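# Cut plywood sheets and stand them upright in crate

## Task

Get as many laser-cut plywood sheets as possible, at most five, standing upright on an edge inside the crate. Each of the two laser cutters already contains one cut sheet, and uncut sheets stand in the rack. A cutter works unattended: an uncut sheet lying flat on its grate, pushed squarely against the right wall and both rear stops, is cut after the lid has stayed closed over it for one continuous minute. The task fails if the robot falls over or is left leaning.

## Robot and tools

ROBOT. A LinearBot: an omnidirectional wheeled base with a column about 1.7 m high. A carriage rides the column (lift_m, 0 to 1 m) and carries two six-joint arms, left and right, each ending in a five-finger hand. Arm bases sit about 0.57 m + lift_m above the floor; carriage parts hang about 0.15 m lower. A hand point reaches up to 0.78 m from its shoulder but only about 0.4 m below the arm base. Parked arm: joints 1..6 = 0, 0.05, 0.05, 1.45, 0, 0; robot then about 0.85 m wide, 0.65 m long. Cameras: carriage_camera (fixed, forward, tilted ~20 degrees down), left_wrist_camera and right_wrist_camera (on the little-finger side, aimed at the hand point).

FRAMES. Base frame: origin on the floor below the base centre, x forward, y left, z up, metres. left_hand and right_hand readings are hand points in this frame (true hand is often lower, especially at long reach or under load). base_odometry is in the frame the base had at scene start; it counts wheel turns, so slip looks like travel; heading in rad, left positive, -3.142 to 3.142.

move. Arguments: base, joints, speeds, min_time_s, cameras, blocking. An action needs base, joints or both; motions start together.
- base: one key only, a relative offset from where the base last reported itself. translate_m (forward +, -2 to 2 m), strafe_m (left +, -2 to 2 m), rotate_rad (counter-clockwise/left +, -6.3 to 6.3 rad).
- joints: one object for both arms, absolute targets keyed by name. lift_m in m. Per arm (prefix left_ or right_): joint1_rad -2.617 to 3.054 (swing about vertical, 0 forward, + left); joint2_rad 0 to 3.141 (shoulder: 0 upper arm back and level, 1.57 vertical, 3.14 forward level); joint3_rad 0 to 3.141 (elbow, 0 folded, 3.14 straight); joint4_rad -1.57 to 1.57 (wrist pitch, + lifts fingertips); joint5_rad -1.57 to 1.57 (wrist yaw, + turns fingertips to the right, opposite of joint 1); joint6_rad -2.094 to 2.094 (roll about finger axis, + clockwise viewed from forearm). Hand keys per side, scale -1 closed to +1 open: hand_little, hand_ring, hand_middle, hand_index, hand_thumb_bend, hand_thumb_turn (+1 beside palm, -1 opposite fingers). Settings without motion: hand_force_limit (-1 to 1, about 0 to 10 N at fingertip, 15 N for thumb motors) and hand_speed (-0.96 to 1; full speed from +0.48). Scene starts with force limit 0 and speed -0.8.
- speeds: top speeds for this action only: translate_m/strafe_m 0.02 to 0.5 m/s, rotate_rad 0.05 to 1.57 rad/s, lift_m 0.08 to 0.27 m/s (default 0.25).
- min_time_s: 0.1 to 8 s, minimum duration of each arm motion; 2 or more keeps paths straighter; very short ones make arms overshoot.
- cameras: list of names or ["all"]; [] none; omitted means all only for an action-free call.
- blocking: true/omitted waits until all motion rests; false returns in ~0.5 s while motion continues, and later moves replace only the targets they name.
An action lasts at most 15 s; moves time out at 14 s. Unknown keys make a call invalid; out-of-range values get it refused, and a refusal or uncommanded stop skips the remaining move, wait and finished_scene calls of that reply.

wait(seconds 0 to 10, cameras): lets time pass; returns early when moves already settled. stop(cameras): brakes all running motions (not instant; base coasts), they report "stopped" and may keep pressing. zoom_image(camera, region [x0,y0,x1,y1] in pixels, max 504x504): closer look at the newest image. show_instructions: shows the reference pages. finished_scene(scene 1): ends irreversibly; the result must hold with the robot gone.

RESULTS. The "move" line is "done" or the worst status. base_status/joint_status: moving, done, off_target (rested short and may still push), contact_stop, time_out (target dropped, holds in place), not_followed ("joint command not followed": arm targets withheld because arms would come too close; free by sending one arm its current readings with joint 1 turned away, then the other), limit_stop_at_motor_heat. on_its_own lists uncommanded behaviour; "held at" is a target, not a reading. motor_effort is percent of max, bracket = peak; a lift effort dropping while lowering means a hand rests on something. joint torques follow joint order, wrap at ±28 N m for joints 1-3. hand_stopped_by gives six words (little, ring, middle, index, thumb_bend, thumb_turn): moving, target, force, stalled, fault. Load readings in N, positive when pushed open; a lost grip shows as load near 0. A "pictures" line names image order.

GRIPPING. A finger motor starts only when its target changes by at least 0.002, stops at target or when load hits the force limit, then locks (holds at least 15 N). For a soft grip close at hand_speed -0.94 or below. To squeeze harder raise the force limit and send a more-closed target. Thumb turned in (-1) plus fingers wraps objects 0.035 to 0.065 m thick or handles down to 0.025 m.

CAUTIONS. Arms heat when stretched, loaded or pushing; MOTOR HOT appears at 75 C, and at 100 C the arm goes limp for 30-60 s, so park arms while deliberating. Never let the arms touch or squeeze each other: a hard press ends the scene. Arms have no contact stop and keep pushing. The base can stop on contact or push furniture; back off about 0.2 m to free it. Avoid high carriage with outstretched or loaded arms, sudden stops, driving away while gripping something fixed, and reversing under a table edge: the robot can tip and cannot recover. Do not drop sheets, slam lids or hit things hard. With joint 2 below 0.8, turning joint 1 outward 0.5 rad or more can hit the column. Thinking time passes in the scene.

Each tool is called after ">>>" in YAML: its name, and indented under it one key for each argument.

Reference images:

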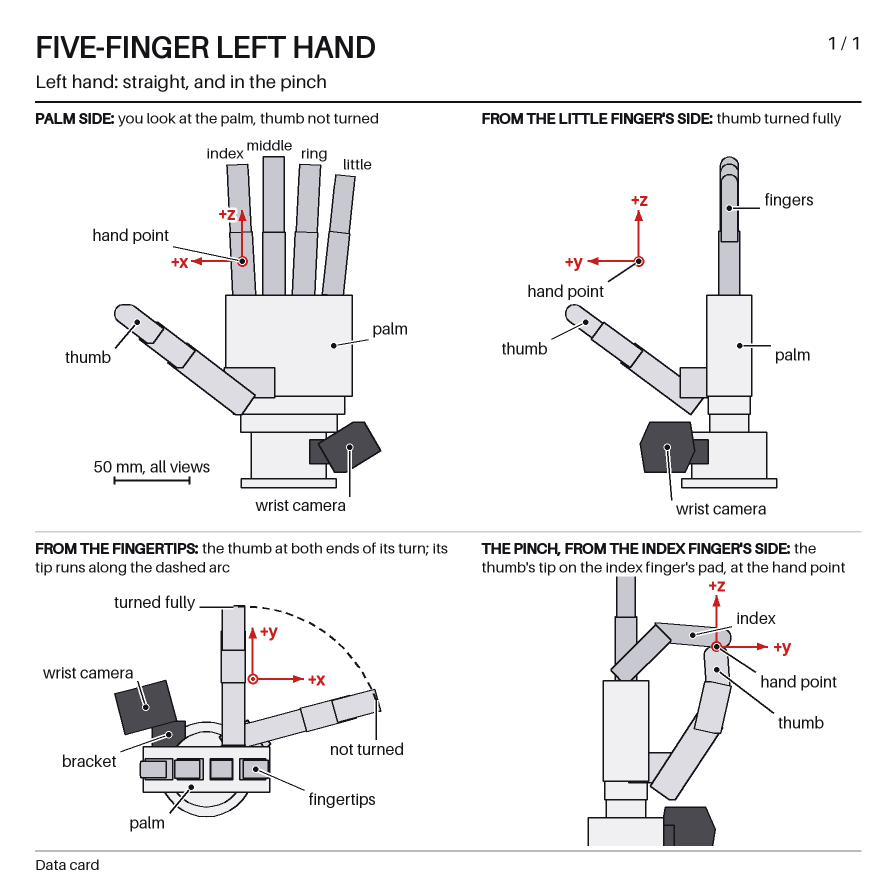

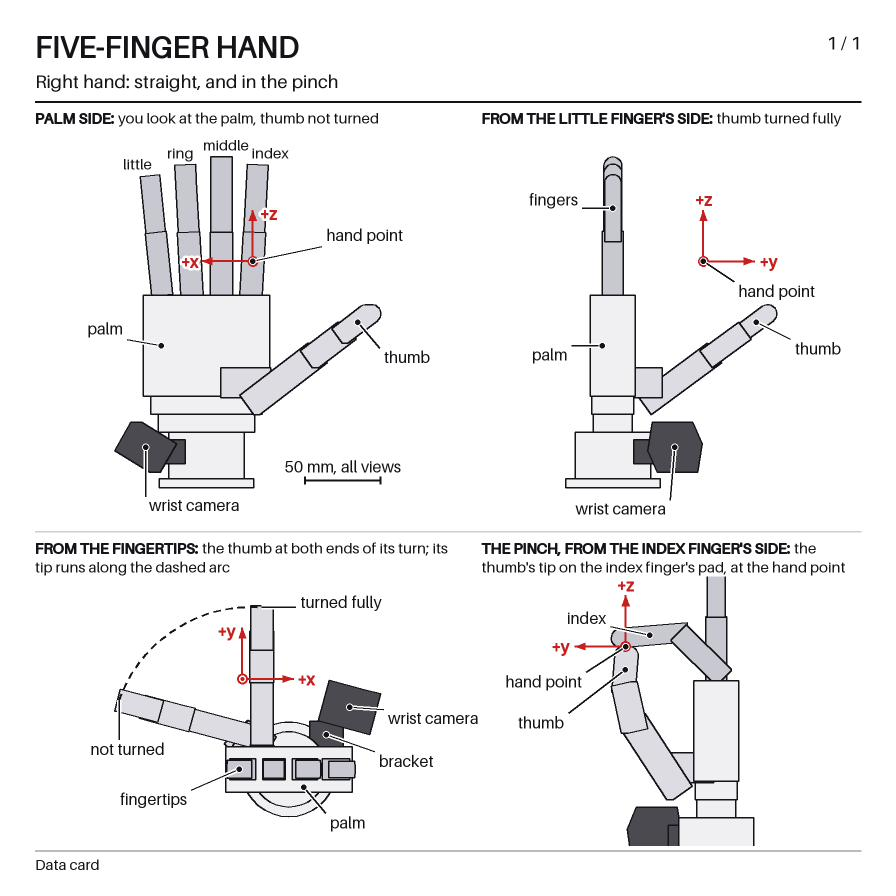

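## Session

>>> move:

Scene clock: 0.00 s.
Joint torques (N m): no reading
base_odometry: x=+0.000 y=+0.000 heading=+0.000
base_status: not commanded
joint_positions: lift_m=+0.300 left_joint1_rad=+0.017 left_joint2_rad=+0.041 left_joint3_rad=+0.065 left_joint4_rad=+1.410 left_joint5_rad=-0.005 left_joint6_rad=-0.027 right_joint1_rad=+0.009 right_joint2_rad=+0.031 right_joint3_rad=+0.064 right_joint4_rad=+1.473 right_joint5_rad=+0.015 right_joint6_rad=-0.038 left_hand_little=+1.000 left_hand_ring=+1.000 left_hand_middle=+1.000 left_hand_index=+1.000 left_hand_thumb_turn=+1.000 left_hand_thumb_bend=+1.000 left_hand_force_limit=+0.000 left_hand_speed=-0.800 right_hand_little=+1.000 right_hand_ring=+1.000 right_hand_middle=+1.000 right_hand_index=+1.000 right_hand_thumb_turn=+1.000 right_hand_thumb_bend=+1.000 right_hand_force_limit=+0.000 right_hand_speed=-0.800
joint_status: not commanded
left_hand_stopped_by: target,target,target,target,target,target
right_hand_stopped_by: target,target,target,target,target,target
left_little_load_n: 0.0
left_ring_load_n: -0.5
left_middle_load_n: 0.0
left_index_load_n: 0.0
left_thumb_bend_load_n: 0.0
left_thumb_turn_load_n: 0.0
right_little_load_n: 0.0
right_ring_load_n: 0.0
right_middle_load_n: 0.0
right_index_load_n: 0.0
right_thumb_bend_load_n: 0.0
right_thumb_turn_load_n: 0.0
motor_effort: lift_m=+34 drive_wheels=+1
left_hand: x=+0.3146 y=+0.2858 z=+1.2998 quat_wxyz=(+0.702, -0.051, +0.045, -0.709) (m; base frame)
right_hand: x=+0.2965 y=-0.2895 z=+1.3055 quat_wxyz=(+0.696, -0.018, +0.028, -0.717) (m; base frame)
pictures: carriage_camera, left_wrist_camera, right_wrist_camera
Images, in order (width x height): carriage_camera 672x504, left_wrist_camera 672x504, right_wrist_camera 672x504.

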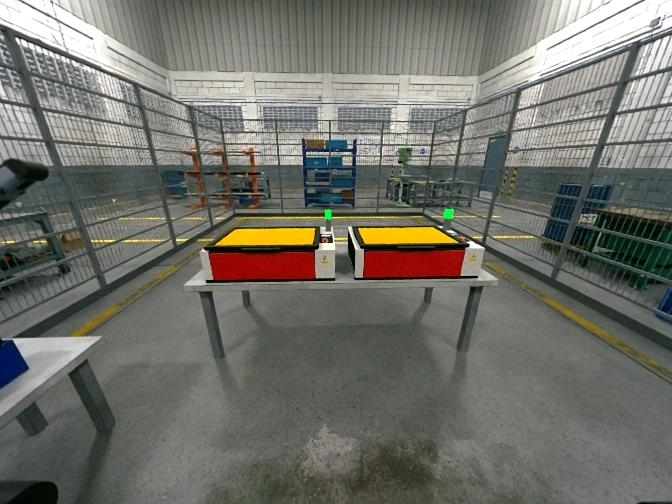

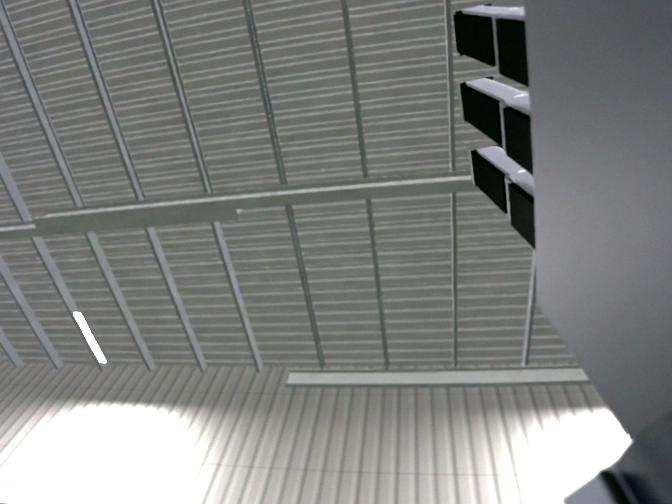

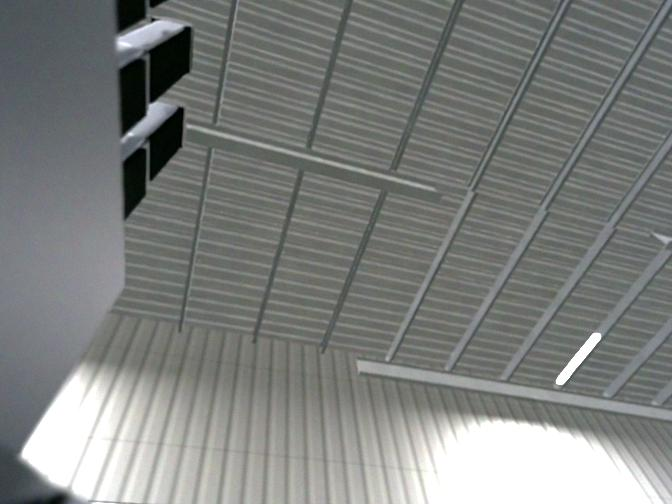

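>>> zoom_image:
  camera: "carriage_camera"
  region: [180, 190, 500, 370]

>>> move:
  base: {"rotate_rad": 1.2}
  cameras: ["carriage_camera"]

>>> move:
  base: {"rotate_rad": 1.2}
  cameras: ["carriage_camera"]

>>> move:
  base: {"rotate_rad": 1.3}
  cameras: ["carriage_camera"]

>>> move:
  base: {"rotate_rad": 1.3}
  cameras: ["carriage_camera"]

Scaled by 1.575 from the camera's 672x504 image, which has a finer 960x720 frame.

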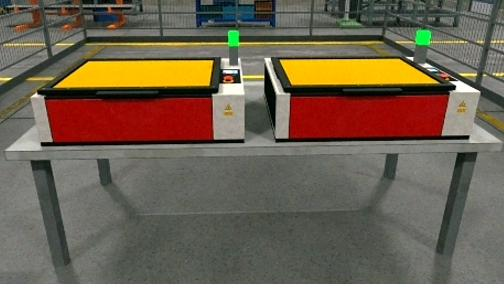

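Scene clock: 6.70 s.
Joint torques (N m): left_arm=[0.31 3.36 5.35 0.12 -0.12 -0.09] | right_arm=[-0.34 4.34 4.6 -0.18 0.07 -0.07]
move: done
base_odometry: x=+0.000 y=+0.000 heading=+1.200
base_status: done
joint_positions: lift_m=+0.300 left_joint1_rad=+0.017 left_joint2_rad=+0.041 left_joint3_rad=+0.065 left_joint4_rad=+1.410 left_joint5_rad=-0.005 left_joint6_rad=-0.027 right_joint1_rad=+0.009 right_joint2_rad=+0.031 right_joint3_rad=+0.064 right_joint4_rad=+1.472 right_joint5_rad=+0.015 right_joint6_rad=-0.038 left_hand_little=+1.000 left_hand_ring=+1.000 left_hand_middle=+1.000 left_hand_index=+1.000 left_hand_thumb_turn=+1.000 left_hand_thumb_bend=+1.000 left_hand_force_limit=+0.000 left_hand_speed=-0.800 right_hand_little=+1.000 right_hand_ring=+1.000 right_hand_middle=+1.000 right_hand_index=+1.000 right_hand_thumb_turn=+1.000 right_hand_thumb_bend=+1.000 right_hand_force_limit=+0.000 right_hand_speed=-0.800
joint_status: not commanded
left_hand_stopped_by: target,target,target,target,target,target
right_hand_stopped_by: target,target,target,target,target,target
left_little_load_n: 0.0
left_ring_load_n: 0.0
left_middle_load_n: 0.0
left_index_load_n: 0.0
left_thumb_bend_load_n: 0.0
left_thumb_turn_load_n: 0.0
right_little_load_n: -0.5
right_ring_load_n: 0.0
right_middle_load_n: -0.5
right_index_load_n: 0.0
right_thumb_bend_load_n: 0.0
right_thumb_turn_load_n: 0.0
motor_effort: lift_m=+34(34) drive_wheels=+5(11)
left_hand: x=+0.3146 y=+0.2858 z=+1.2998 quat_wxyz=(+0.702, -0.051, +0.045, -0.709) (m; base frame)
right_hand: x=+0.2969 y=-0.2895 z=+1.3054 quat_wxyz=(+0.696, -0.019, +0.028, -0.717) (m; base frame)
pictures: carriage_camera
Images, in order (width x height): carriage_camera 672x504.

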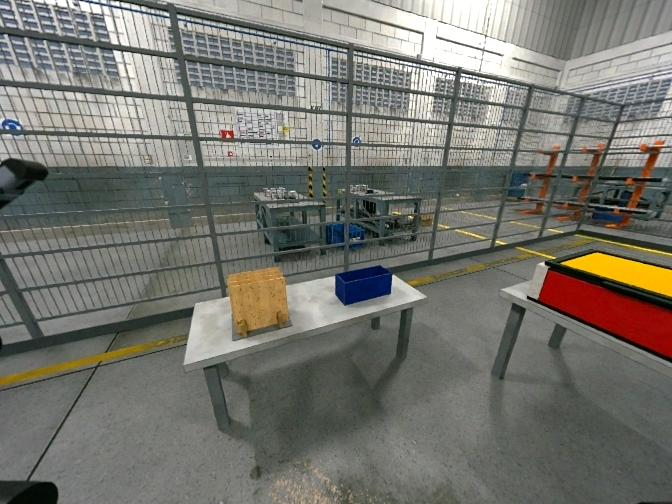

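Scene clock: 9.47 s.
Joint torques (N m): left_arm=[0.31 3.34 5.37 0.12 -0.11 -0.09] | right_arm=[-0.34 4.34 4.6 -0.17 0.07 -0.07]
move: done
base_odometry: x=+0.000 y=+0.000 heading=+2.399
base_status: done
joint_positions: lift_m=+0.300 left_joint1_rad=+0.017 left_joint2_rad=+0.041 left_joint3_rad=+0.065 left_joint4_rad=+1.410 left_joint5_rad=-0.005 left_joint6_rad=-0.027 right_joint1_rad=+0.009 right_joint2_rad=+0.031 right_joint3_rad=+0.064 right_joint4_rad=+1.471 right_joint5_rad=+0.015 right_joint6_rad=-0.038 left_hand_little=+1.000 left_hand_ring=+1.000 left_hand_middle=+1.000 left_hand_index=+1.000 left_hand_thumb_turn=+1.000 left_hand_thumb_bend=+1.000 left_hand_force_limit=+0.000 left_hand_speed=-0.800 right_hand_little=+1.000 right_hand_ring=+1.000 right_hand_middle=+1.000 right_hand_index=+1.000 right_hand_thumb_turn=+1.000 right_hand_thumb_bend=+1.000 right_hand_force_limit=+0.000 right_hand_speed=-0.800
joint_status: not commanded
left_hand_stopped_by: target,target,target,target,target,target
right_hand_stopped_by: target,target,target,target,target,target
left_little_load_n: 0.0
left_ring_load_n: 0.0
left_middle_load_n: 0.0
left_index_load_n: 0.0
left_thumb_bend_load_n: 0.0
left_thumb_turn_load_n: 0.0
right_little_load_n: 0.0
right_ring_load_n: 0.0
right_middle_load_n: 0.0
right_index_load_n: 0.0
right_thumb_bend_load_n: 0.0
right_thumb_turn_load_n: 0.0
motor_effort: lift_m=+34(34) drive_wheels=+5(10)
left_hand: x=+0.3146 y=+0.2858 z=+1.2998 quat_wxyz=(+0.702, -0.051, +0.045, -0.709) (m; base frame)
right_hand: x=+0.2970 y=-0.2895 z=+1.3053 quat_wxyz=(+0.696, -0.019, +0.029, -0.717) (m; base frame)
pictures: carriage_camera
Images, in order (width x height): carriage_camera 672x504.

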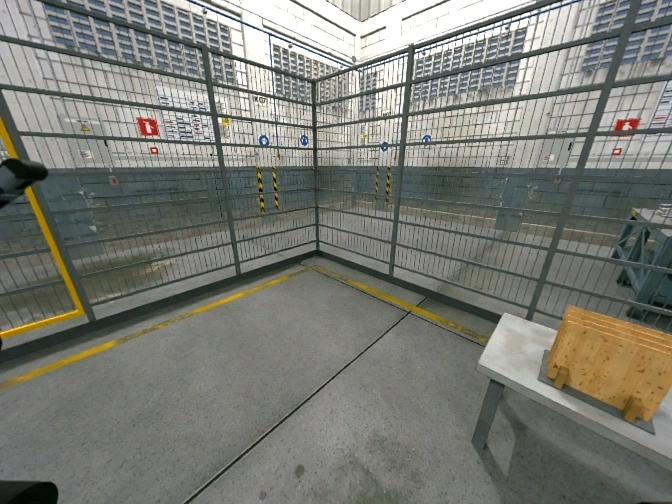

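Scene clock: 12.33 s.
Joint torques (N m): left_arm=[0.29 3.34 5.35 0.11 -0.12 -0.08] | right_arm=[-0.34 4.33 4.59 -0.17 0.07 -0.07]
move: done
base_odometry: x=+0.000 y=+0.000 heading=-2.584
base_status: done
joint_positions: lift_m=+0.300 left_joint1_rad=+0.017 left_joint2_rad=+0.041 left_joint3_rad=+0.065 left_joint4_rad=+1.410 left_joint5_rad=-0.005 left_joint6_rad=-0.027 right_joint1_rad=+0.009 right_joint2_rad=+0.031 right_joint3_rad=+0.064 right_joint4_rad=+1.471 right_joint5_rad=+0.015 right_joint6_rad=-0.038 left_hand_little=+1.000 left_hand_ring=+1.000 left_hand_middle=+1.000 left_hand_index=+1.000 left_hand_thumb_turn=+1.000 left_hand_thumb_bend=+1.000 left_hand_force_limit=+0.000 left_hand_speed=-0.800 right_hand_little=+1.000 right_hand_ring=+1.000 right_hand_middle=+1.000 right_hand_index=+1.000 right_hand_thumb_turn=+1.000 right_hand_thumb_bend=+1.000 right_hand_force_limit=+0.000 right_hand_speed=-0.800
joint_status: not commanded
left_hand_stopped_by: target,target,target,target,target,target
right_hand_stopped_by: target,target,target,target,target,target
left_little_load_n: 0.0
left_ring_load_n: 0.0
left_middle_load_n: 0.0
left_index_load_n: 0.0
left_thumb_bend_load_n: 0.0
left_thumb_turn_load_n: 0.0
right_little_load_n: 0.0
right_ring_load_n: 0.0
right_middle_load_n: 0.0
right_index_load_n: 0.0
right_thumb_bend_load_n: 0.0
right_thumb_turn_load_n: 0.0
motor_effort: lift_m=+34(34) drive_wheels=+5(10)
left_hand: x=+0.3146 y=+0.2859 z=+1.2998 quat_wxyz=(+0.702, -0.051, +0.045, -0.709) (m; base frame)
right_hand: x=+0.2971 y=-0.2895 z=+1.3053 quat_wxyz=(+0.696, -0.019, +0.029, -0.717) (m; base frame)
pictures: carriage_camera
Images, in order (width x height): carriage_camera 672x504.

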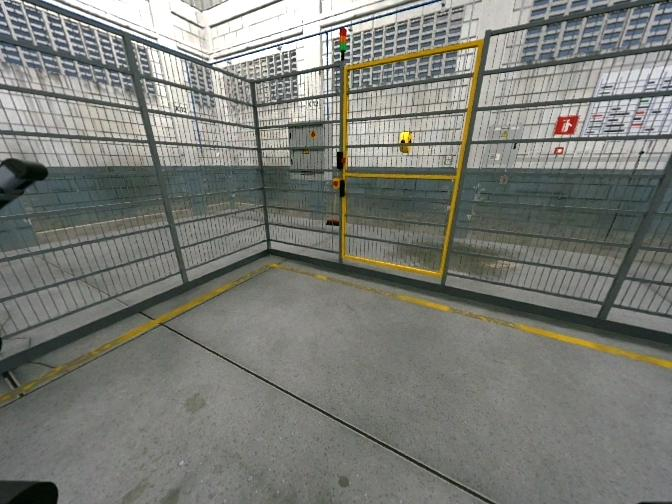

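Scene clock: 15.20 s.
Joint torques (N m): left_arm=[0.29 3.34 5.37 0.11 -0.12 -0.08] | right_arm=[-0.34 4.34 4.6 -0.17 0.07 -0.07]
move: done
base_odometry: x=+0.000 y=+0.000 heading=-1.284
base_status: done
joint_positions: lift_m=+0.300 left_joint1_rad=+0.017 left_joint2_rad=+0.041 left_joint3_rad=+0.065 left_joint4_rad=+1.410 left_joint5_rad=-0.005 left_joint6_rad=-0.027 right_joint1_rad=+0.009 right_joint2_rad=+0.031 right_joint3_rad=+0.064 right_joint4_rad=+1.471 right_joint5_rad=+0.015 right_joint6_rad=-0.038 left_hand_little=+1.000 left_hand_ring=+1.000 left_hand_middle=+1.000 left_hand_index=+1.000 left_hand_thumb_turn=+1.000 left_hand_thumb_bend=+1.000 left_hand_force_limit=+0.000 left_hand_speed=-0.800 right_hand_little=+1.000 right_hand_ring=+1.000 right_hand_middle=+1.000 right_hand_index=+1.000 right_hand_thumb_turn=+1.000 right_hand_thumb_bend=+1.000 right_hand_force_limit=+0.000 right_hand_speed=-0.800
joint_status: not commanded
left_hand_stopped_by: target,target,target,target,target,target
right_hand_stopped_by: target,target,target,target,target,target
left_little_load_n: 0.0
left_ring_load_n: 0.0
left_middle_load_n: 0.0
left_index_load_n: 0.0
left_thumb_bend_load_n: 0.0
left_thumb_turn_load_n: 0.0
right_little_load_n: 0.0
right_ring_load_n: 0.0
right_middle_load_n: 0.0
right_index_load_n: 0.0
right_thumb_bend_load_n: 0.0
right_thumb_turn_load_n: 0.0
motor_effort: lift_m=+34(34) drive_wheels=+5(11)
left_hand: x=+0.3146 y=+0.2859 z=+1.2998 quat_wxyz=(+0.702, -0.051, +0.045, -0.709) (m; base frame)
right_hand: x=+0.2971 y=-0.2895 z=+1.3053 quat_wxyz=(+0.696, -0.019, +0.029, -0.717) (m; base frame)
pictures: carriage_camera
Images, in order (width x height): carriage_camera 672x504.

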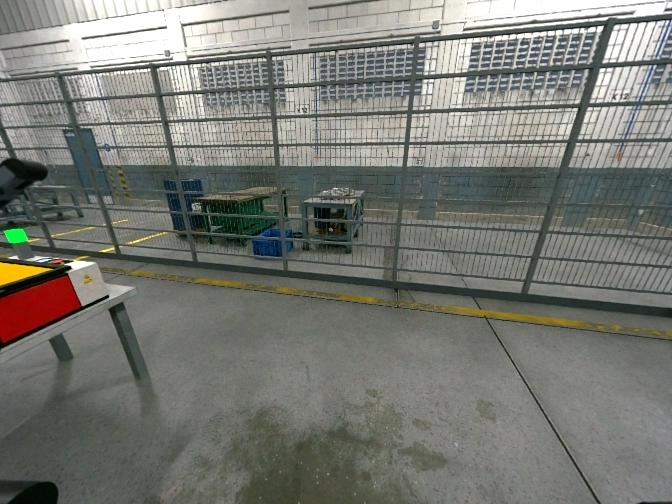

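>>> move:
  base: {"rotate_rad": 2.855}
  cameras: ["carriage_camera"]

>>> move:
  base: {"translate_m": 0.3}
  joints: {"lift_m": 0.6}
  cameras: ["carriage_camera"]

Scene clock: 29.00 s.
Joint torques (N m): left_arm=[0.31 3.34 5.34 0.11 -0.12 -0.08] | right_arm=[-0.34 4.34 4.6 -0.14 0.07 -0.07]
move: done
base_odometry: x=+0.000 y=+0.000 heading=+1.571
base_status: done
joint_positions: lift_m=+0.300 left_joint1_rad=+0.017 left_joint2_rad=+0.041 left_joint3_rad=+0.065 left_joint4_rad=+1.410 left_joint5_rad=-0.005 left_joint6_rad=-0.027 right_joint1_rad=+0.009 right_joint2_rad=+0.031 right_joint3_rad=+0.064 right_joint4_rad=+1.469 right_joint5_rad=+0.015 right_joint6_rad=-0.038 left_hand_little=+1.000 left_hand_ring=+1.000 left_hand_middle=+1.000 left_hand_index=+1.000 left_hand_thumb_turn=+1.000 left_hand_thumb_bend=+1.000 left_hand_force_limit=+0.000 left_hand_speed=-0.800 right_hand_little=+1.000 right_hand_ring=+1.000 right_hand_middle=+1.000 right_hand_index=+1.000 right_hand_thumb_turn=+1.000 right_hand_thumb_bend=+1.000 right_hand_force_limit=+0.000 right_hand_speed=-0.800
joint_status: not commanded
left_hand_stopped_by: target,target,target,target,target,target
right_hand_stopped_by: target,target,target,target,target,target
left_little_load_n: 0.0
left_ring_load_n: 0.0
left_middle_load_n: 0.0
left_index_load_n: 0.0
left_thumb_bend_load_n: 0.0
left_thumb_turn_load_n: 0.0
right_little_load_n: 0.0
right_ring_load_n: 0.0
right_middle_load_n: 0.0
right_index_load_n: 0.0
right_thumb_bend_load_n: 0.0
right_thumb_turn_load_n: 0.0
motor_effort: lift_m=+34(34) drive_wheels=+5(11)
left_hand: x=+0.3146 y=+0.2859 z=+1.2998 quat_wxyz=(+0.702, -0.051, +0.045, -0.709) (m; base frame)
right_hand: x=+0.2978 y=-0.2895 z=+1.3051 quat_wxyz=(+0.696, -0.020, +0.029, -0.717) (m; base frame)
pictures: carriage_camera
Images, in order (width x height): carriage_camera 672x504.

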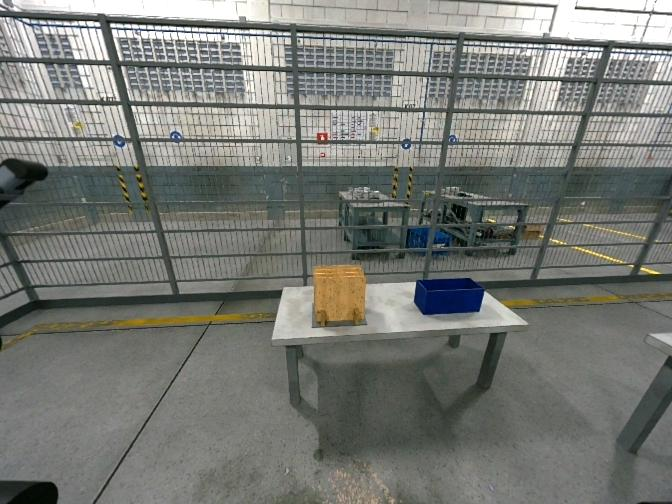

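Scene clock: 31.50 s.
Joint torques (N m): left_arm=[0.28 3.34 5.35 0.16 -0.12 -0.09] | right_arm=[-0.34 4.4 4.59 -0.18 0.07 -0.07]
move: done
base_odometry: x=+0.000 y=+0.300 heading=+1.571
base_status: done
joint_positions: lift_m=+0.600 left_joint1_rad=+0.017 left_joint2_rad=+0.041 left_joint3_rad=+0.065 left_joint4_rad=+1.408 left_joint5_rad=-0.005 left_joint6_rad=-0.027 right_joint1_rad=+0.009 right_joint2_rad=+0.031 right_joint3_rad=+0.064 right_joint4_rad=+1.470 right_joint5_rad=+0.015 right_joint6_rad=-0.038 left_hand_little=+1.000 left_hand_ring=+1.000 left_hand_middle=+1.000 left_hand_index=+1.000 left_hand_thumb_turn=+1.000 left_hand_thumb_bend=+1.000 left_hand_force_limit=+0.000 left_hand_speed=-0.800 right_hand_little=+1.000 right_hand_ring=+1.000 right_hand_middle=+1.000 right_hand_index=+1.000 right_hand_thumb_turn=+1.000 right_hand_thumb_bend=+1.000 right_hand_force_limit=+0.000 right_hand_speed=-0.800
joint_status: all done
left_hand_stopped_by: target,target,target,target,target,target
right_hand_stopped_by: target,target,target,target,target,target
left_little_load_n: 0.0
left_ring_load_n: 0.0
left_middle_load_n: 0.0
left_index_load_n: 0.0
left_thumb_bend_load_n: 0.0
left_thumb_turn_load_n: 0.0
right_little_load_n: 0.0
right_ring_load_n: 0.0
right_middle_load_n: 0.0
right_index_load_n: 0.0
right_thumb_bend_load_n: 0.0
right_thumb_turn_load_n: 0.0
motor_effort: lift_m=+36(43) drive_wheels=-3(14)
left_hand: x=+0.3150 y=+0.2859 z=+1.5994 quat_wxyz=(+0.702, -0.051, +0.046, -0.709) (m; base frame)
right_hand: x=+0.2974 y=-0.2895 z=+1.6050 quat_wxyz=(+0.696, -0.019, +0.029, -0.717) (m; base frame)
pictures: carriage_camera
Images, in order (width x height): carriage_camera 672x504.

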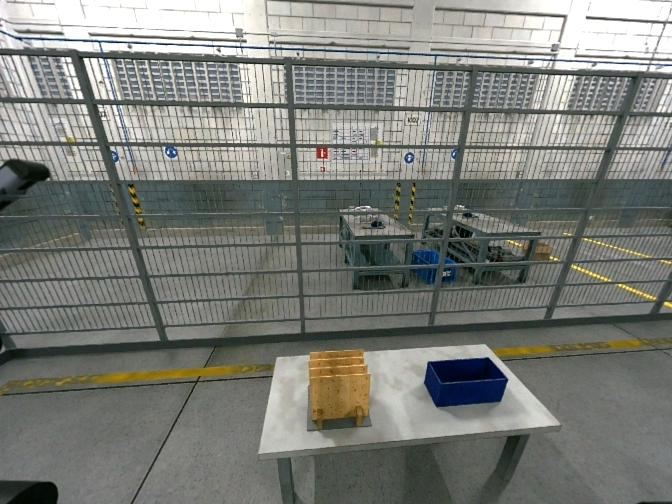

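>>> zoom_image:
  camera: "carriage_camera"
  region: [250, 330, 570, 480]

>>> zoom_image:
  camera: "carriage_camera"
  region: [290, 340, 390, 440]

Scaled by 1.575 from the camera's 672x504 image, which has a finer 960x720 frame.

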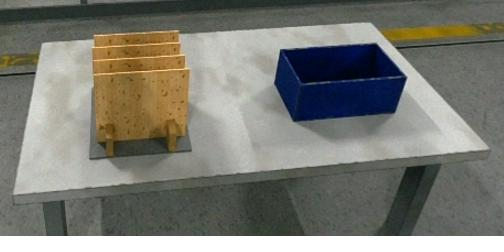

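Scaled by 5.040 from the camera's 672x504 image, which has a finer 960x720 frame.

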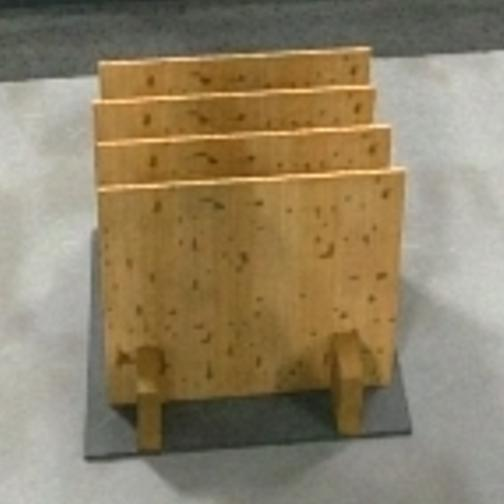

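>>> move:
  base: {"rotate_rad": -1.571}

>>> move:
  base: {"translate_m": 0.6}
  cameras: ["carriage_camera"]

>>> zoom_image:
  camera: "carriage_camera"
  region: [100, 200, 600, 504]

Scene clock: 43.63 s.
Joint torques (N m): left_arm=[0.31 3.34 5.37 0.14 -0.12 -0.08] | right_arm=[-0.35 4.36 4.6 -0.16 0.08 -0.07]
move: done
base_odometry: x=+0.000 y=+0.300 heading=+0.000
base_status: done
joint_positions: lift_m=+0.600 left_joint1_rad=+0.017 left_joint2_rad=+0.041 left_joint3_rad=+0.065 left_joint4_rad=+1.408 left_joint5_rad=-0.005 left_joint6_rad=-0.027 right_joint1_rad=+0.009 right_joint2_rad=+0.031 right_joint3_rad=+0.064 right_joint4_rad=+1.470 right_joint5_rad=+0.015 right_joint6_rad=-0.038 left_hand_little=+1.000 left_hand_ring=+1.000 left_hand_middle=+1.000 left_hand_index=+1.000 left_hand_thumb_turn=+1.000 left_hand_thumb_bend=+1.000 left_hand_force_limit=+0.000 left_hand_speed=-0.800 right_hand_little=+1.000 right_hand_ring=+1.000 right_hand_middle=+1.000 right_hand_index=+1.000 right_hand_thumb_turn=+1.000 right_hand_thumb_bend=+1.000 right_hand_force_limit=+0.000 right_hand_speed=-0.800
joint_status: not commanded
left_hand_stopped_by: target,target,target,target,target,target
right_hand_stopped_by: target,target,target,target,target,target
left_little_load_n: 0.0
left_ring_load_n: 0.0
left_middle_load_n: 0.0
left_index_load_n: 0.0
left_thumb_bend_load_n: 0.0
left_thumb_turn_load_n: 0.0
right_little_load_n: 0.0
right_ring_load_n: 0.0
right_middle_load_n: 0.0
right_index_load_n: 0.0
right_thumb_bend_load_n: 0.0
right_thumb_turn_load_n: 0.0
motor_effort: lift_m=+36(37) drive_wheels=+5(11)
left_hand: x=+0.3150 y=+0.2859 z=+1.5994 quat_wxyz=(+0.702, -0.051, +0.046, -0.709) (m; base frame)
right_hand: x=+0.2974 y=-0.2895 z=+1.6050 quat_wxyz=(+0.696, -0.019, +0.029, -0.717) (m; base frame)
pictures: none

Scene clock: 47.03 s.
Joint torques (N m): left_arm=[0.29 3.36 5.34 0.19 -0.11 -0.08] | right_arm=[-0.34 4.27 4.59 -0.17 0.07 -0.07]
move: done
base_odometry: x=+0.600 y=+0.300 heading=+0.000
base_status: done
joint_positions: lift_m=+0.600 left_joint1_rad=+0.017 left_joint2_rad=+0.041 left_joint3_rad=+0.065 left_joint4_rad=+1.408 left_joint5_rad=-0.005 left_joint6_rad=-0.027 right_joint1_rad=+0.009 right_joint2_rad=+0.031 right_joint3_rad=+0.064 right_joint4_rad=+1.471 right_joint5_rad=+0.015 right_joint6_rad=-0.038 left_hand_little=+1.000 left_hand_ring=+1.000 left_hand_middle=+1.000 left_hand_index=+1.000 left_hand_thumb_turn=+1.000 left_hand_thumb_bend=+1.000 left_hand_force_limit=+0.000 left_hand_speed=-0.800 right_hand_little=+1.000 right_hand_ring=+1.000 right_hand_middle=+1.000 right_hand_index=+1.000 right_hand_thumb_turn=+1.000 right_hand_thumb_bend=+1.000 right_hand_force_limit=+0.000 right_hand_speed=-0.800
joint_status: not commanded
left_hand_stopped_by: target,target,target,target,target,target
right_hand_stopped_by: target,target,target,target,target,target
left_little_load_n: 0.0
left_ring_load_n: 0.0
left_middle_load_n: 0.0
left_index_load_n: 0.0
left_thumb_bend_load_n: 0.0
left_thumb_turn_load_n: 0.0
right_little_load_n: 0.0
right_ring_load_n: 0.0
right_middle_load_n: 0.0
right_index_load_n: 0.0
right_thumb_bend_load_n: 0.0
right_thumb_turn_load_n: 0.0
motor_effort: lift_m=+36(37) drive_wheels=-4(16)
left_hand: x=+0.3152 y=+0.2859 z=+1.5993 quat_wxyz=(+0.702, -0.052, +0.046, -0.709) (m; base frame)
right_hand: x=+0.2970 y=-0.2895 z=+1.6051 quat_wxyz=(+0.696, -0.019, +0.029, -0.717) (m; base frame)
pictures: carriage_camera
Images, in order (width x height): carriage_camera 672x504.

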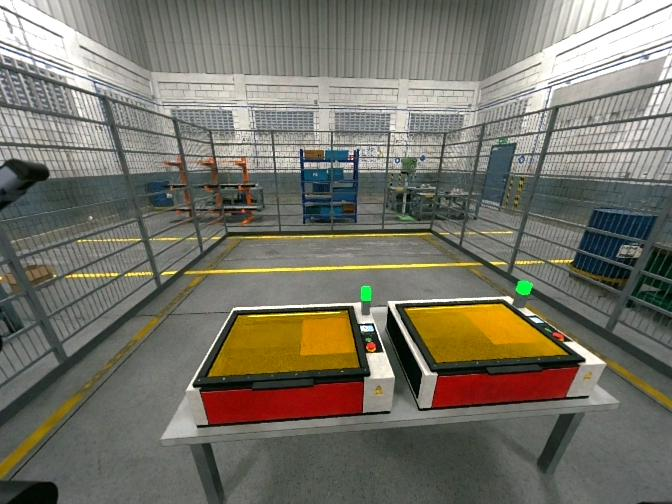

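Scaled by 1.008 from the camera's 672x504 image, which has a finer 960x720 frame.

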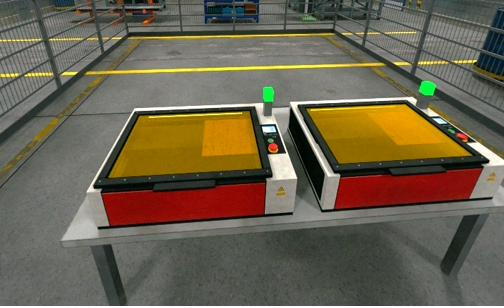

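>>> zoom_image:
  camera: "carriage_camera"
  region: [180, 270, 400, 435]

>>> zoom_image:
  camera: "carriage_camera"
  region: [380, 270, 610, 435]

Scaled by 2.291 from the camera's 672x504 image, which has a finer 960x720 frame.

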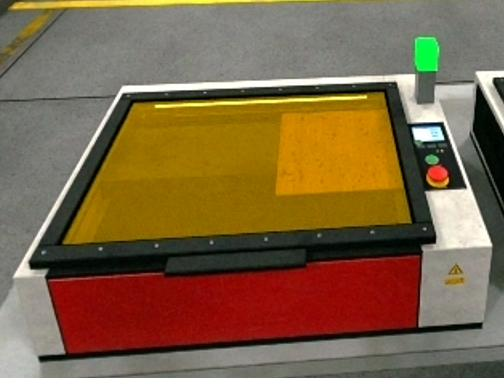

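Scaled by 2.191 from the camera's 672x504 image, which has a finer 960x720 frame.

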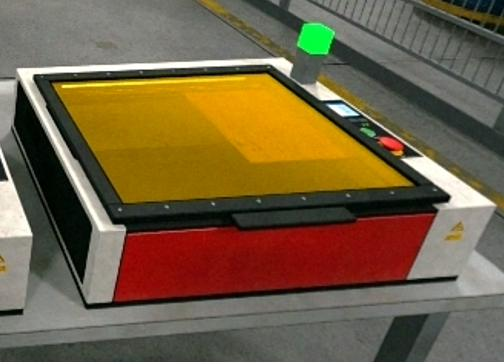

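>>> move:
  joints: {"left_joint1_rad": 0, "left_joint2_rad": 1.57, "left_joint3_rad": 1.57, "left_joint4_rad": 0, "left_joint5_rad": 0, "left_joint6_rad": 0, "right_joint1_rad": 0, "right_joint2_rad": 1.57, "right_joint3_rad": 1.57, "right_joint4_rad": 0, "right_joint5_rad": 0, "right_joint6_rad": 0}
  cameras: ["carriage_camera"]

>>> move:
  joints: {"left_joint2_rad": 1.57, "left_joint3_rad": 1.0, "left_joint4_rad": 0, "right_joint2_rad": 1.57, "right_joint3_rad": 2.0, "right_joint4_rad": 0}

>>> move:
  joints: {"left_joint2_rad": 1.57, "left_joint3_rad": 1.0, "left_joint4_rad": 1.0, "right_joint2_rad": 2.0, "right_joint3_rad": 2.0, "right_joint4_rad": -0.8}
  cameras: ["carriage_camera"]

Scene clock: 65.87 s.
Joint torques (N m): left_arm=[-0.13 -5.72 9.91 2.36 -0.07 0.03] | right_arm=[-0.9 -6 8.47 2.31 -0.02 0.09]
move: done
base_odometry: x=+0.600 y=+0.300 heading=+0.000
base_status: not commanded
joint_positions: lift_m=+0.600 left_joint1_rad=+0.005 left_joint2_rad=+1.564 left_joint3_rad=+1.536 left_joint4_rad=+0.016 left_joint5_rad=-0.005 left_joint6_rad=-0.010 right_joint1_rad=+0.006 right_joint2_rad=+1.568 right_joint3_rad=+1.536 right_joint4_rad=-0.001 right_joint5_rad=+0.010 right_joint6_rad=-0.013 left_hand_little=+1.000 left_hand_ring=+1.000 left_hand_middle=+1.000 left_hand_index=+1.000 left_hand_thumb_turn=+1.000 left_hand_thumb_bend=+1.000 left_hand_force_limit=+0.000 left_hand_speed=-0.800 right_hand_little=+1.000 right_hand_ring=+1.000 right_hand_middle=+1.000 right_hand_index=+1.000 right_hand_thumb_turn=+1.000 right_hand_thumb_bend=+1.000 right_hand_force_limit=+0.000 right_hand_speed=-0.800
joint_status: all done
left_hand_stopped_by: target,target,target,target,target,target
right_hand_stopped_by: target,target,target,target,target,target
left_little_load_n: 0.0
left_ring_load_n: 0.0
left_middle_load_n: 0.0
left_index_load_n: 0.0
left_thumb_bend_load_n: 0.0
left_thumb_turn_load_n: -0.5
right_little_load_n: 0.0
right_ring_load_n: 0.0
right_middle_load_n: 0.0
right_index_load_n: 0.0
right_thumb_bend_load_n: 0.0
right_thumb_turn_load_n: 0.0
motor_effort: lift_m=+36(36) drive_wheels=-3(6)
left_hand: x=+0.7517 y=+0.2878 z=+1.5188 quat_wxyz=(+0.497, -0.508, +0.498, -0.497) (m; base frame)
right_hand: x=+0.7514 y=-0.2843 z=+1.5121 quat_wxyz=(+0.488, -0.510, +0.505, -0.496) (m; base frame)
pictures: carriage_camera
Images, in order (width x height): carriage_camera 672x504.

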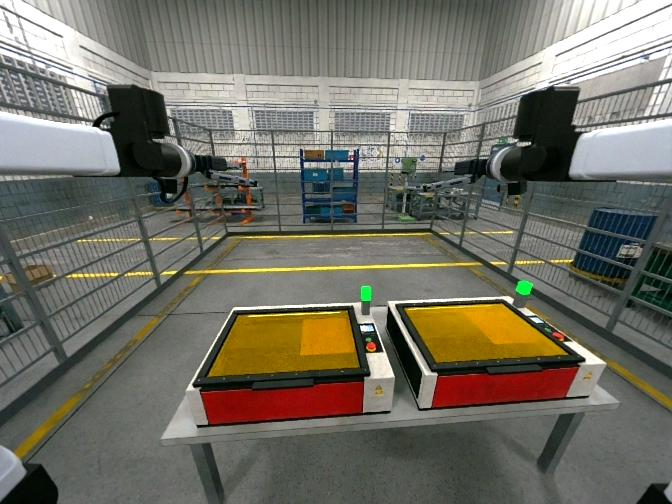

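Scene clock: 67.07 s.
Joint torques (N m): left_arm=[-0.1 -5.93 5.74 2.35 -0.07 0.02] | right_arm=[-0.88 -5.29 6.53 2.04 -0.02 0.09]
move: done
base_odometry: x=+0.600 y=+0.300 heading=+0.000
base_status: not commanded
joint_positions: lift_m=+0.600 left_joint1_rad=+0.005 left_joint2_rad=+1.567 left_joint3_rad=+1.011 left_joint4_rad=-0.009 left_joint5_rad=-0.005 left_joint6_rad=-0.010 right_joint1_rad=+0.006 right_joint2_rad=+1.573 right_joint3_rad=+1.978 right_joint4_rad=-0.002 right_joint5_rad=+0.009 right_joint6_rad=-0.013 left_hand_little=+1.000 left_hand_ring=+1.000 left_hand_middle=+1.000 left_hand_index=+1.000 left_hand_thumb_turn=+1.000 left_hand_thumb_bend=+1.000 left_hand_force_limit=+0.000 left_hand_speed=-0.800 right_hand_little=+1.000 right_hand_ring=+1.000 right_hand_middle=+1.000 right_hand_index=+1.000 right_hand_thumb_turn=+1.000 right_hand_thumb_bend=+1.000 right_hand_force_limit=+0.000 right_hand_speed=-0.800
joint_status: all done
left_hand_stopped_by: target,target,target,target,target,target
right_hand_stopped_by: target,target,target,target,target,target
left_little_load_n: 0.0
left_ring_load_n: 0.0
left_middle_load_n: 0.0
left_index_load_n: 0.0
left_thumb_bend_load_n: 0.0
left_thumb_turn_load_n: 0.0
right_little_load_n: 0.0
right_ring_load_n: 0.0
right_middle_load_n: 0.0
right_index_load_n: 0.0
right_thumb_bend_load_n: 0.0
right_thumb_turn_load_n: 0.0
motor_effort: lift_m=+36(36) drive_wheels=-3(6)
left_hand: x=+0.6728 y=+0.2875 z=+1.2565 quat_wxyz=(+0.342, -0.625, +0.614, -0.340) (m; base frame)
right_hand: x=+0.7117 y=-0.2843 z=+1.7305 quat_wxyz=(+0.586, -0.391, +0.389, -0.594) (m; base frame)
pictures: none

Scene clock: 68.63 s.
Joint torques (N m): left_arm=[-0.1 -5.82 5.68 2.47 -0.07 0.02] | right_arm=[-0.87 -9.35 6.24 1.75 -0.01 0.08]
move: done
base_odometry: x=+0.600 y=+0.300 heading=+0.000
base_status: not commanded
joint_positions: lift_m=+0.600 left_joint1_rad=+0.005 left_joint2_rad=+1.567 left_joint3_rad=+1.011 left_joint4_rad=+0.976 left_joint5_rad=-0.005 left_joint6_rad=-0.009 right_joint1_rad=+0.006 right_joint2_rad=+2.002 right_joint3_rad=+1.990 right_joint4_rad=-0.799 right_joint5_rad=+0.009 right_joint6_rad=-0.013 left_hand_little=+1.000 left_hand_ring=+1.000 left_hand_middle=+1.000 left_hand_index=+1.000 left_hand_thumb_turn=+1.000 left_hand_thumb_bend=+1.000 left_hand_force_limit=+0.000 left_hand_speed=-0.800 right_hand_little=+1.000 right_hand_ring=+1.000 right_hand_middle=+1.000 right_hand_index=+1.000 right_hand_thumb_turn=+1.000 right_hand_thumb_bend=+1.000 right_hand_force_limit=+0.000 right_hand_speed=-0.800
joint_status: all done
left_hand_stopped_by: target,target,target,target,target,target
right_hand_stopped_by: target,target,target,target,target,target
left_little_load_n: 0.0
left_ring_load_n: 0.0
left_middle_load_n: 0.0
left_index_load_n: -0.5
left_thumb_bend_load_n: 0.0
left_thumb_turn_load_n: 0.0
right_little_load_n: 0.0
right_ring_load_n: 0.0
right_middle_load_n: 0.0
right_index_load_n: 0.0
right_thumb_bend_load_n: 0.0
right_thumb_turn_load_n: 0.0
motor_effort: lift_m=+36(36) drive_wheels=-3(6)
left_hand: x=+0.7475 y=+0.2878 z=+1.5056 quat_wxyz=(+0.593, -0.389, +0.380, -0.594) (m; base frame)
right_hand: x=+0.7361 y=-0.2842 z=+1.3254 quat_wxyz=(+0.258, -0.662, +0.652, -0.266) (m; base frame)
pictures: carriage_camera
Images, in order (width x height): carriage_camera 672x504.

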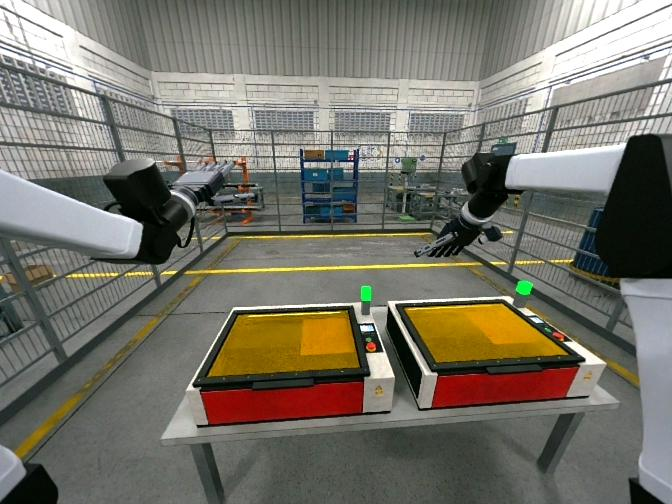

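>>> zoom_image:
  camera: "carriage_camera"
  region: [400, 190, 520, 280]

>>> move:
  joints: {"right_joint1_rad": 0.5, "right_joint2_rad": 2.3, "right_joint3_rad": 1.6, "right_joint4_rad": 0}
  cameras: ["carriage_camera"]

>>> zoom_image:
  camera: "carriage_camera"
  region: [260, 190, 560, 400]

Scaled by 4.200 from the camera's 672x504 image, which has a finer 960x720 frame.

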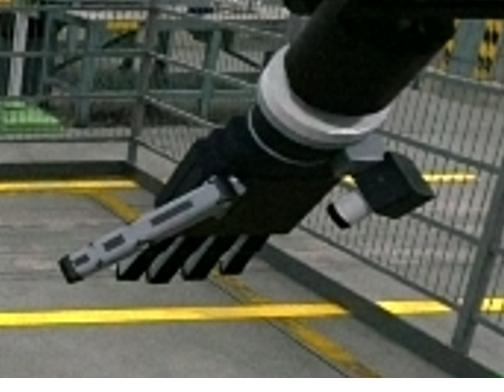

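Scene clock: 92.77 s.
Joint torques (N m): left_arm=[-0.1 -5.83 5.7 2.44 -0.06 0.02] | right_arm=[-0.59 -10.82 4.94 2.1 0.13 0.08]
move: done
base_odometry: x=+0.600 y=+0.300 heading=+0.000
base_status: not commanded
joint_positions: lift_m=+0.600 left_joint1_rad=+0.005 left_joint2_rad=+1.567 left_joint3_rad=+1.011 left_joint4_rad=+0.979 left_joint5_rad=-0.005 left_joint6_rad=-0.009 right_joint1_rad=+0.503 right_joint2_rad=+2.299 right_joint3_rad=+1.605 right_joint4_rad=-0.020 right_joint5_rad=-0.004 right_joint6_rad=-0.013 left_hand_little=+1.000 left_hand_ring=+1.000 left_hand_middle=+1.000 left_hand_index=+1.000 left_hand_thumb_turn=+1.000 left_hand_thumb_bend=+1.000 left_hand_force_limit=+0.000 left_hand_speed=-0.800 right_hand_little=+1.000 right_hand_ring=+1.000 right_hand_middle=+1.000 right_hand_index=+1.000 right_hand_thumb_turn=+1.000 right_hand_thumb_bend=+1.000 right_hand_force_limit=+0.000 right_hand_speed=-0.800
joint_status: all done
left_hand_stopped_by: target,target,target,target,target,target
right_hand_stopped_by: target,target,target,target,target,target
left_little_load_n: -0.5
left_ring_load_n: 0.0
left_middle_load_n: -0.5
left_index_load_n: 0.0
left_thumb_bend_load_n: 0.0
left_thumb_turn_load_n: 0.0
right_little_load_n: 0.0
right_ring_load_n: -0.5
right_middle_load_n: 0.0
right_index_load_n: 0.0
right_thumb_bend_load_n: 0.0
right_thumb_turn_load_n: 0.0
motor_effort: lift_m=+36(36) drive_wheels=-3(6)
left_hand: x=+0.7474 y=+0.2878 z=+1.5062 quat_wxyz=(+0.593, -0.388, +0.380, -0.594) (m; base frame)
right_hand: x=+0.7169 y=-0.0065 z=+1.1297 quat_wxyz=(+0.357, -0.787, +0.457, -0.212) (m; base frame)
pictures: carriage_camera
Images, in order (width x height): carriage_camera 672x504.

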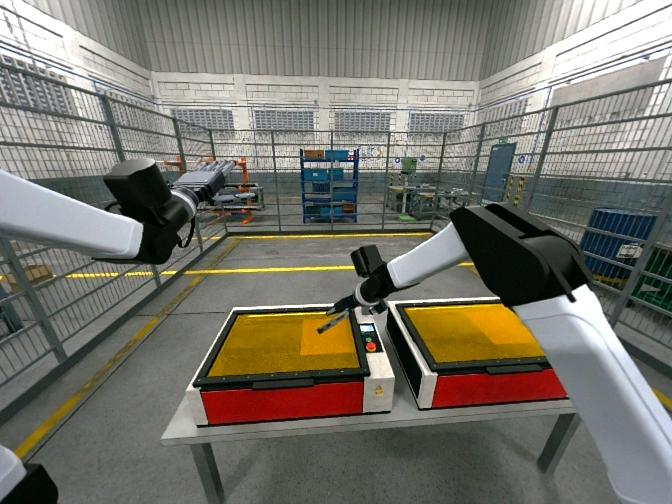

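Scaled by 1.680 from the camera's 672x504 image, which has a finer 960x720 frame.

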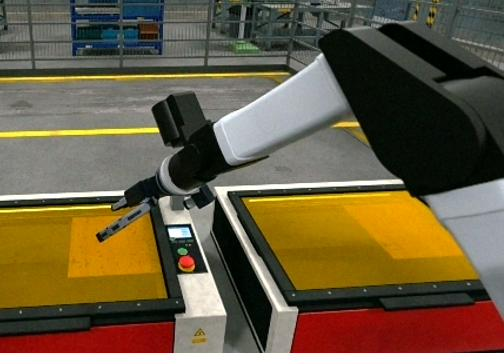

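>>> move:
  joints: {"right_joint1_rad": 0.0, "right_joint2_rad": 0.1, "right_joint3_rad": 0.05, "right_joint4_rad": 1.45, "left_joint1_rad": 0.0, "left_joint2_rad": 0.1, "left_joint3_rad": 0.05, "left_joint4_rad": 1.45, "lift_m": 0.4}
  base: {"strafe_m": 0.2}

>>> move:
  base: {"translate_m": 0.35}
  cameras: ["carriage_camera"]
  speeds: {"translate_m": 0.3}

Scene clock: 104.13 s.
Joint torques (N m): left_arm=[0.31 2.39 4.22 0.46 -0.07 0.03] | right_arm=[-0.69 3.12 3.82 0.23 0.07 0.07]
move: done
base_odometry: x=+0.600 y=+0.500 heading=+0.000
base_status: done
joint_positions: lift_m=+0.400 left_joint1_rad=+0.001 left_joint2_rad=+0.108 left_joint3_rad=+0.063 left_joint4_rad=+1.431 left_joint5_rad=-0.002 left_joint6_rad=-0.009 right_joint1_rad=+0.004 right_joint2_rad=+0.106 right_joint3_rad=+0.058 right_joint4_rad=+1.439 right_joint5_rad=+0.001 right_joint6_rad=-0.012 left_hand_little=+1.000 left_hand_ring=+1.000 left_hand_middle=+1.000 left_hand_index=+1.000 left_hand_thumb_turn=+1.000 left_hand_thumb_bend=+1.000 left_hand_force_limit=+0.000 left_hand_speed=-0.800 right_hand_little=+1.000 right_hand_ring=+1.000 right_hand_middle=+1.000 right_hand_index=+1.000 right_hand_thumb_turn=+1.000 right_hand_thumb_bend=+1.000 right_hand_force_limit=+0.000 right_hand_speed=-0.800
joint_status: all done
left_hand_stopped_by: target,target,target,target,target,target
right_hand_stopped_by: target,target,target,target,target,target
left_little_load_n: 0.0
left_ring_load_n: 0.0
left_middle_load_n: 0.0
left_index_load_n: 0.0
left_thumb_bend_load_n: 0.0
left_thumb_turn_load_n: 0.0
right_little_load_n: 0.0
right_ring_load_n: 0.0
right_middle_load_n: 0.0
right_index_load_n: 0.0
right_thumb_bend_load_n: 0.0
right_thumb_turn_load_n: 0.0
motor_effort: lift_m=+30(30) drive_wheels=+0(10)
left_hand: x=+0.3326 y=+0.2848 z=+1.3955 quat_wxyz=(+0.701, -0.067, +0.064, -0.707) (m; base frame)
right_hand: x=+0.3316 y=-0.2853 z=+1.3948 quat_wxyz=(+0.701, -0.064, +0.063, -0.707) (m; base frame)
pictures: none

Scene clock: 106.80 s.
Joint torques (N m): left_arm=[0.25 2.33 4.19 0.38 -0.1 0.03] | right_arm=[-0.72 3.18 3.81 0.15 0.07 0.07]
move: done
base_odometry: x=+0.950 y=+0.500 heading=+0.000
base_status: done
joint_positions: lift_m=+0.400 left_joint1_rad=+0.001 left_joint2_rad=+0.108 left_joint3_rad=+0.063 left_joint4_rad=+1.437 left_joint5_rad=-0.002 left_joint6_rad=-0.009 right_joint1_rad=+0.004 right_joint2_rad=+0.106 right_joint3_rad=+0.058 right_joint4_rad=+1.445 right_joint5_rad=+0.001 right_joint6_rad=-0.012 left_hand_little=+1.000 left_hand_ring=+1.000 left_hand_middle=+1.000 left_hand_index=+1.000 left_hand_thumb_turn=+1.000 left_hand_thumb_bend=+1.000 left_hand_force_limit=+0.000 left_hand_speed=-0.800 right_hand_little=+1.000 right_hand_ring=+1.000 right_hand_middle=+1.000 right_hand_index=+1.000 right_hand_thumb_turn=+1.000 right_hand_thumb_bend=+1.000 right_hand_force_limit=+0.000 right_hand_speed=-0.800
joint_status: not commanded
left_hand_stopped_by: target,target,target,target,target,target
right_hand_stopped_by: target,target,target,target,target,target
left_little_load_n: 0.0
left_ring_load_n: 0.0
left_middle_load_n: 0.0
left_index_load_n: 0.0
left_thumb_bend_load_n: 0.0
left_thumb_turn_load_n: 0.0
right_little_load_n: 0.0
right_ring_load_n: 0.0
right_middle_load_n: 0.0
right_index_load_n: 0.0
right_thumb_bend_load_n: 0.0
right_thumb_turn_load_n: 0.0
motor_effort: lift_m=+30(30) drive_wheels=-2(11)
left_hand: x=+0.3310 y=+0.2848 z=+1.3962 quat_wxyz=(+0.701, -0.064, +0.062, -0.707) (m; base frame)
right_hand: x=+0.3299 y=-0.2853 z=+1.3955 quat_wxyz=(+0.702, -0.061, +0.061, -0.707) (m; base frame)
pictures: carriage_camera
Images, in order (width x height): carriage_camera 672x504.

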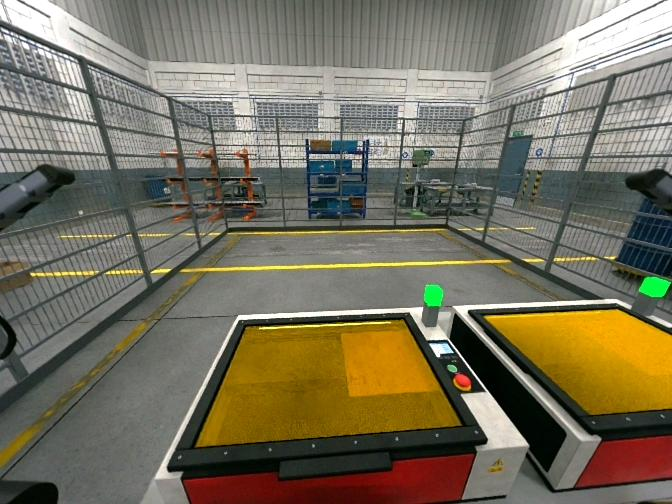

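>>> zoom_image:
  camera: "carriage_camera"
  region: [160, 290, 540, 504]

Scaled by 1.326 from the camera's 672x504 image, which has a finer 960x720 frame.

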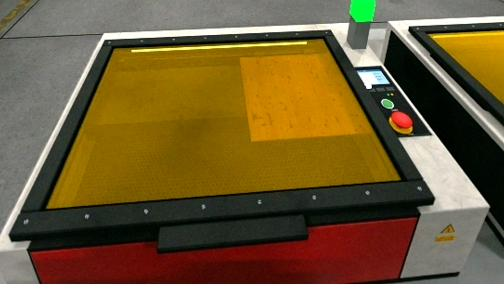

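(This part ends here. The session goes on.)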